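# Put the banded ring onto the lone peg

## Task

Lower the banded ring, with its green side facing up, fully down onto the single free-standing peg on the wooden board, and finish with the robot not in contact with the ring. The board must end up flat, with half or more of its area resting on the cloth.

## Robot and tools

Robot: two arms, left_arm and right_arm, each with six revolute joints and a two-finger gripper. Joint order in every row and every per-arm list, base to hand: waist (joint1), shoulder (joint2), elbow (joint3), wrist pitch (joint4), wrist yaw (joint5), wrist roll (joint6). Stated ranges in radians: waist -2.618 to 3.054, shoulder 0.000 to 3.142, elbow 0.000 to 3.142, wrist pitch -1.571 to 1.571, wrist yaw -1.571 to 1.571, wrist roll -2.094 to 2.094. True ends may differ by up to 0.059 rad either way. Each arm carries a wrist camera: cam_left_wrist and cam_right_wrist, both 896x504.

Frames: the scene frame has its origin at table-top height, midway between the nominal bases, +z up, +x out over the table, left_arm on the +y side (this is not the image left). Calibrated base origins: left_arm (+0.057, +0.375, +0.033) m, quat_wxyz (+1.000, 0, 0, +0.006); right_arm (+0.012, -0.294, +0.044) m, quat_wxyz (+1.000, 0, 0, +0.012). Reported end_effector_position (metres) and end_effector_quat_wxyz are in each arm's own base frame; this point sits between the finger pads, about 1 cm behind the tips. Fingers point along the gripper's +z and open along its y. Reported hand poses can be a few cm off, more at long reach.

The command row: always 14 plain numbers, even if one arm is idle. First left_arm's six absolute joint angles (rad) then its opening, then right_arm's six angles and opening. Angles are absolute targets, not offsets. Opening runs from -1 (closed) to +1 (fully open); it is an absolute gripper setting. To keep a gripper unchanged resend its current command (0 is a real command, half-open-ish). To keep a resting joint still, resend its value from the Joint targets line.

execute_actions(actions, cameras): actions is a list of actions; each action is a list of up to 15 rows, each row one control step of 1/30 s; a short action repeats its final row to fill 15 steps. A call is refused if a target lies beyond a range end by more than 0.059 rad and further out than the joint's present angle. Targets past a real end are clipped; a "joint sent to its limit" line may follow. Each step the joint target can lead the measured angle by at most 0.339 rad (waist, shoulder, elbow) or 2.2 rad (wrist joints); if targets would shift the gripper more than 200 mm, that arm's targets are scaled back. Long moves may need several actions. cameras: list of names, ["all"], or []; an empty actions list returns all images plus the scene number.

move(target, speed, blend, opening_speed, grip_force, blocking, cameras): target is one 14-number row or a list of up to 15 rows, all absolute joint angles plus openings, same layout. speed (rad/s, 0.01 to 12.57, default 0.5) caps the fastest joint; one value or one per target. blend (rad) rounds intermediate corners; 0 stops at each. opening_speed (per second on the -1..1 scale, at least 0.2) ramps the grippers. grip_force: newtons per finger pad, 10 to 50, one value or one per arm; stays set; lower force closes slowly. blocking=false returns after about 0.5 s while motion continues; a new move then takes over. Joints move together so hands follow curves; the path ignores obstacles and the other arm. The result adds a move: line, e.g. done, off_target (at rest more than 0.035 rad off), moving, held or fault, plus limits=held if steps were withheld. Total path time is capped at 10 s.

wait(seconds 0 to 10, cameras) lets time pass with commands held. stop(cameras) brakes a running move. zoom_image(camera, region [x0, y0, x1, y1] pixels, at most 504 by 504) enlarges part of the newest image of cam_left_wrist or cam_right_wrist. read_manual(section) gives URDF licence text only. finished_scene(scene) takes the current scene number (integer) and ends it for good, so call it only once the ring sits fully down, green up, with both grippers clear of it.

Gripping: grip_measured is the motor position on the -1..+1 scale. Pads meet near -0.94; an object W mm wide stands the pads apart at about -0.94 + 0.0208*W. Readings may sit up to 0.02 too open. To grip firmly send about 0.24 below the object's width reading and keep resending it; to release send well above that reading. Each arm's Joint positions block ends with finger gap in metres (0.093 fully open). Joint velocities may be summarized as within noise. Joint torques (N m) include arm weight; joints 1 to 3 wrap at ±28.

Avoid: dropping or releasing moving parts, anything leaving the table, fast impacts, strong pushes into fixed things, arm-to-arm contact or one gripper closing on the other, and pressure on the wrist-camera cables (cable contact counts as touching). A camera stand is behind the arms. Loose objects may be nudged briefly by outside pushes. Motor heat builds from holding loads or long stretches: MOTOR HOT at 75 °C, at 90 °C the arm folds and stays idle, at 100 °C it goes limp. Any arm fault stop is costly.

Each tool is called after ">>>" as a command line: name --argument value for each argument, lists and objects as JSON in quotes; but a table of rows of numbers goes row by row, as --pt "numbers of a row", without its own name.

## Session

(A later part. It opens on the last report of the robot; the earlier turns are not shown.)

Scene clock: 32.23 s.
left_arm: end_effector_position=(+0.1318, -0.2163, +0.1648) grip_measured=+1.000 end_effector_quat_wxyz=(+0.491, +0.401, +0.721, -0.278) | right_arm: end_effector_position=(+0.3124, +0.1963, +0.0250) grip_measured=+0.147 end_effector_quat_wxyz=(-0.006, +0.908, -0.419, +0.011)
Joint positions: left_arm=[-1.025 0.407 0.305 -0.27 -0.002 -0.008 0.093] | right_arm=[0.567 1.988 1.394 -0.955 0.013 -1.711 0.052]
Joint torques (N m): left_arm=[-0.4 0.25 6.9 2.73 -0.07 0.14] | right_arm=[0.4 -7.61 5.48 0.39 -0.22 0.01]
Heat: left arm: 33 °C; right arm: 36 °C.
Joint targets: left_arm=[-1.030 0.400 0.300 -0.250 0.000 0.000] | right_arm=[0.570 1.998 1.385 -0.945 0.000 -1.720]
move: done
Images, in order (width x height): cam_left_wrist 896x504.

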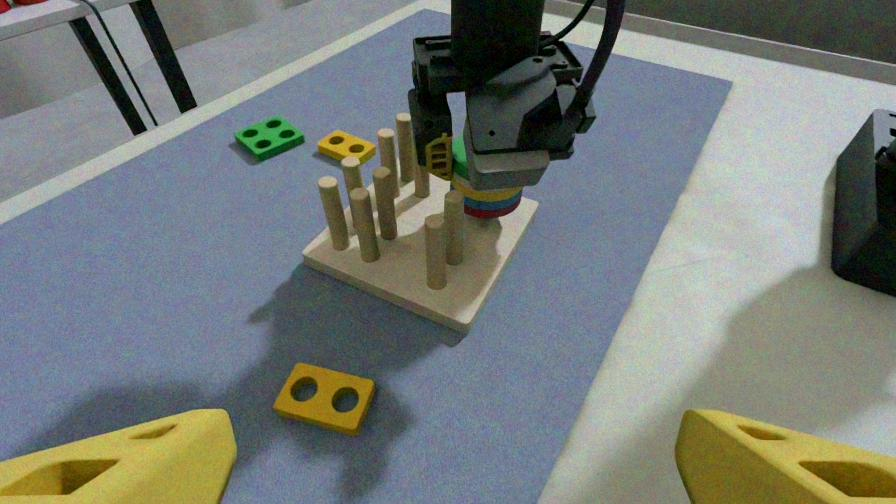

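>>> move --pt "-1.03 0.4 0.3 -0.25 0 0 1 0.570 2.016 1.353 -0.897 0 -1.72 -0.12" --pt "-1.03 0.4 0.3 -0.25 0 0 1 0.570 2.016 1.353 -0.897 0 -1.72 0.5" --speed 0.1 --opening_speed 0.5 --cameras '["all"]'

>>> move --pt "-1.03 0.4 0.3 -0.25 0 0 1 0.570 1.95 1.48 -1.085 0 -1.72 0.5" --pt "-1.03 0.4 0.3 -0.25 0 0 1 0.570 1.9 1.65 -1.29 0 -1.72 0.5" --speed 0.4 --blend 0.02 --cameras '["all"]'

Scene clock: 34.97 s.
left_arm: end_effector_position=(+0.1318, -0.2163, +0.1648) grip_measured=+1.000 end_effector_quat_wxyz=(+0.491, +0.401, +0.721, -0.278) | right_arm: end_effector_position=(+0.3121, +0.1961, +0.0118) grip_measured=+0.499 end_effector_quat_wxyz=(-0.006, +0.908, -0.419, +0.011)
Joint positions: left_arm=[-1.025 0.407 0.305 -0.27 -0.002 -0.008 0.093] | right_arm=[0.567 2.006 1.363 -0.907 0.013 -1.711 0.069]
Joint torques (N m): left_arm=[-0.42 0.24 6.9 2.79 -0.05 0.1] | right_arm=[0.42 -7.6 5.37 0.37 -0.21 0.01]
Heat: left arm: 33 °C; right arm: 37 °C.
Joint targets: left_arm=[-1.030 0.400 0.300 -0.250 0.000 0.000] | right_arm=[0.570 2.016 1.353 -0.897 0.000 -1.720]
move: done

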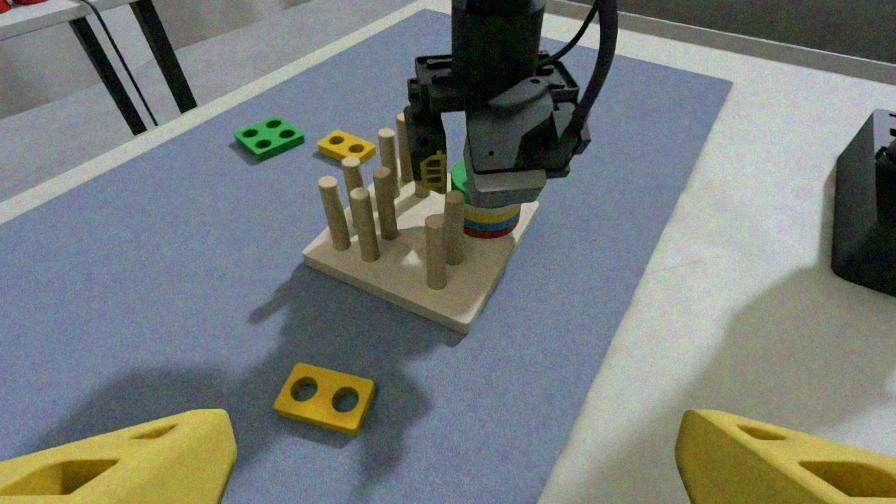

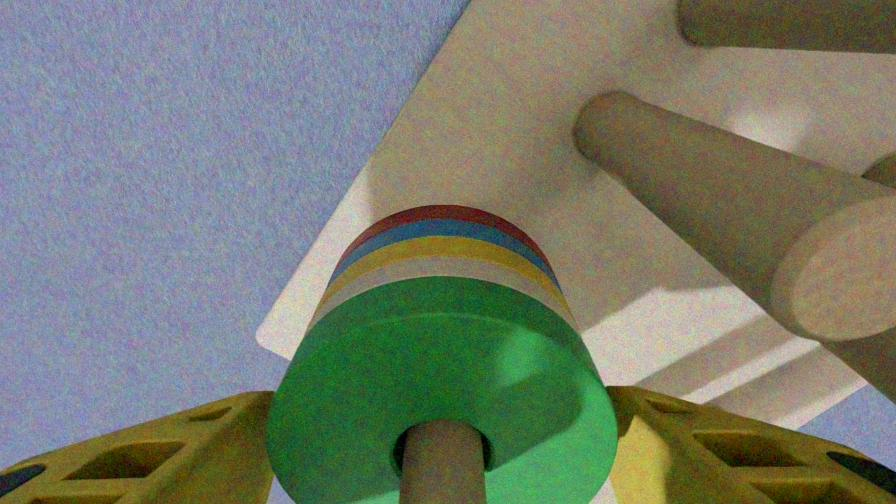

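Scene clock: 36.67 s.
left_arm: end_effector_position=(+0.1318, -0.2163, +0.1648) grip_measured=+1.000 end_effector_quat_wxyz=(+0.491, +0.401, +0.721, -0.278) | right_arm: end_effector_position=(+0.3038, +0.1908, +0.0970) grip_measured=+0.499 end_effector_quat_wxyz=(+0.017, +0.908, -0.419, -0.003)
Joint positions: left_arm=[-1.025 0.407 0.305 -0.27 -0.002 -0.008 0.093] | right_arm=[0.567 1.939 1.618 -1.281 0.013 -1.711 0.069]
Joint torques (N m): left_arm=[-0.47 0.17 6.93 2.75 -0.07 0.13] | right_arm=[0.44 -11.48 9.72 0.09 -0.23 0]
Heat: left arm: 33 °C; right arm: 37 °C.
Joint targets: left_arm=[-1.030 0.400 0.300 -0.250 0.000 0.000] | right_arm=[0.570 1.900 1.650 -1.290 0.000 -1.720]
move: off_target (right_arm); right_arm: the shoulder is farthest, 0.039 rad from its target

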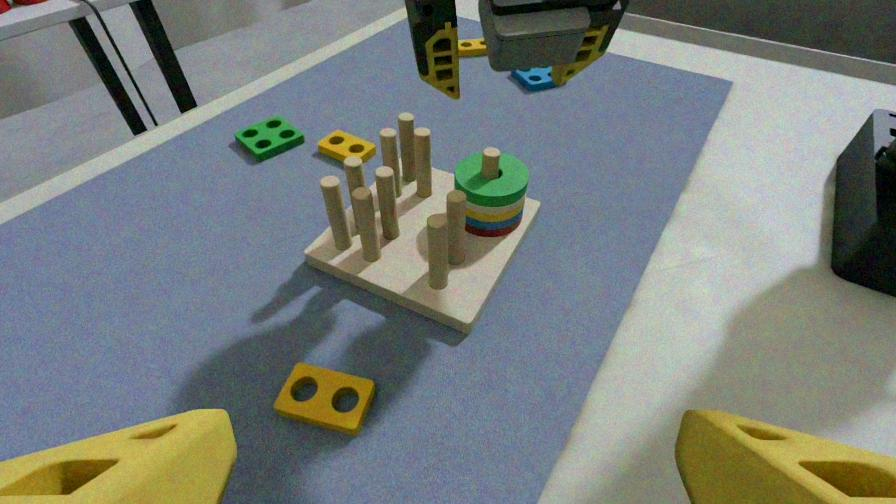

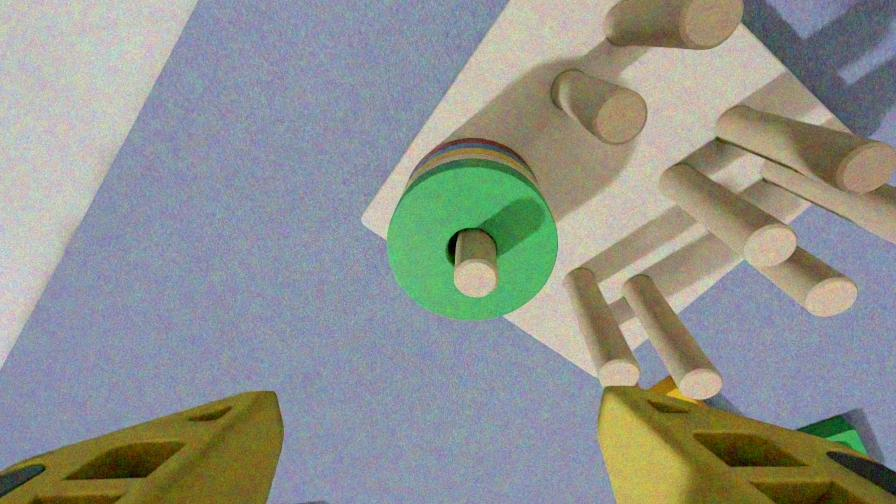

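>>> finished_scene --scene 2

The scene is finished: the task was done.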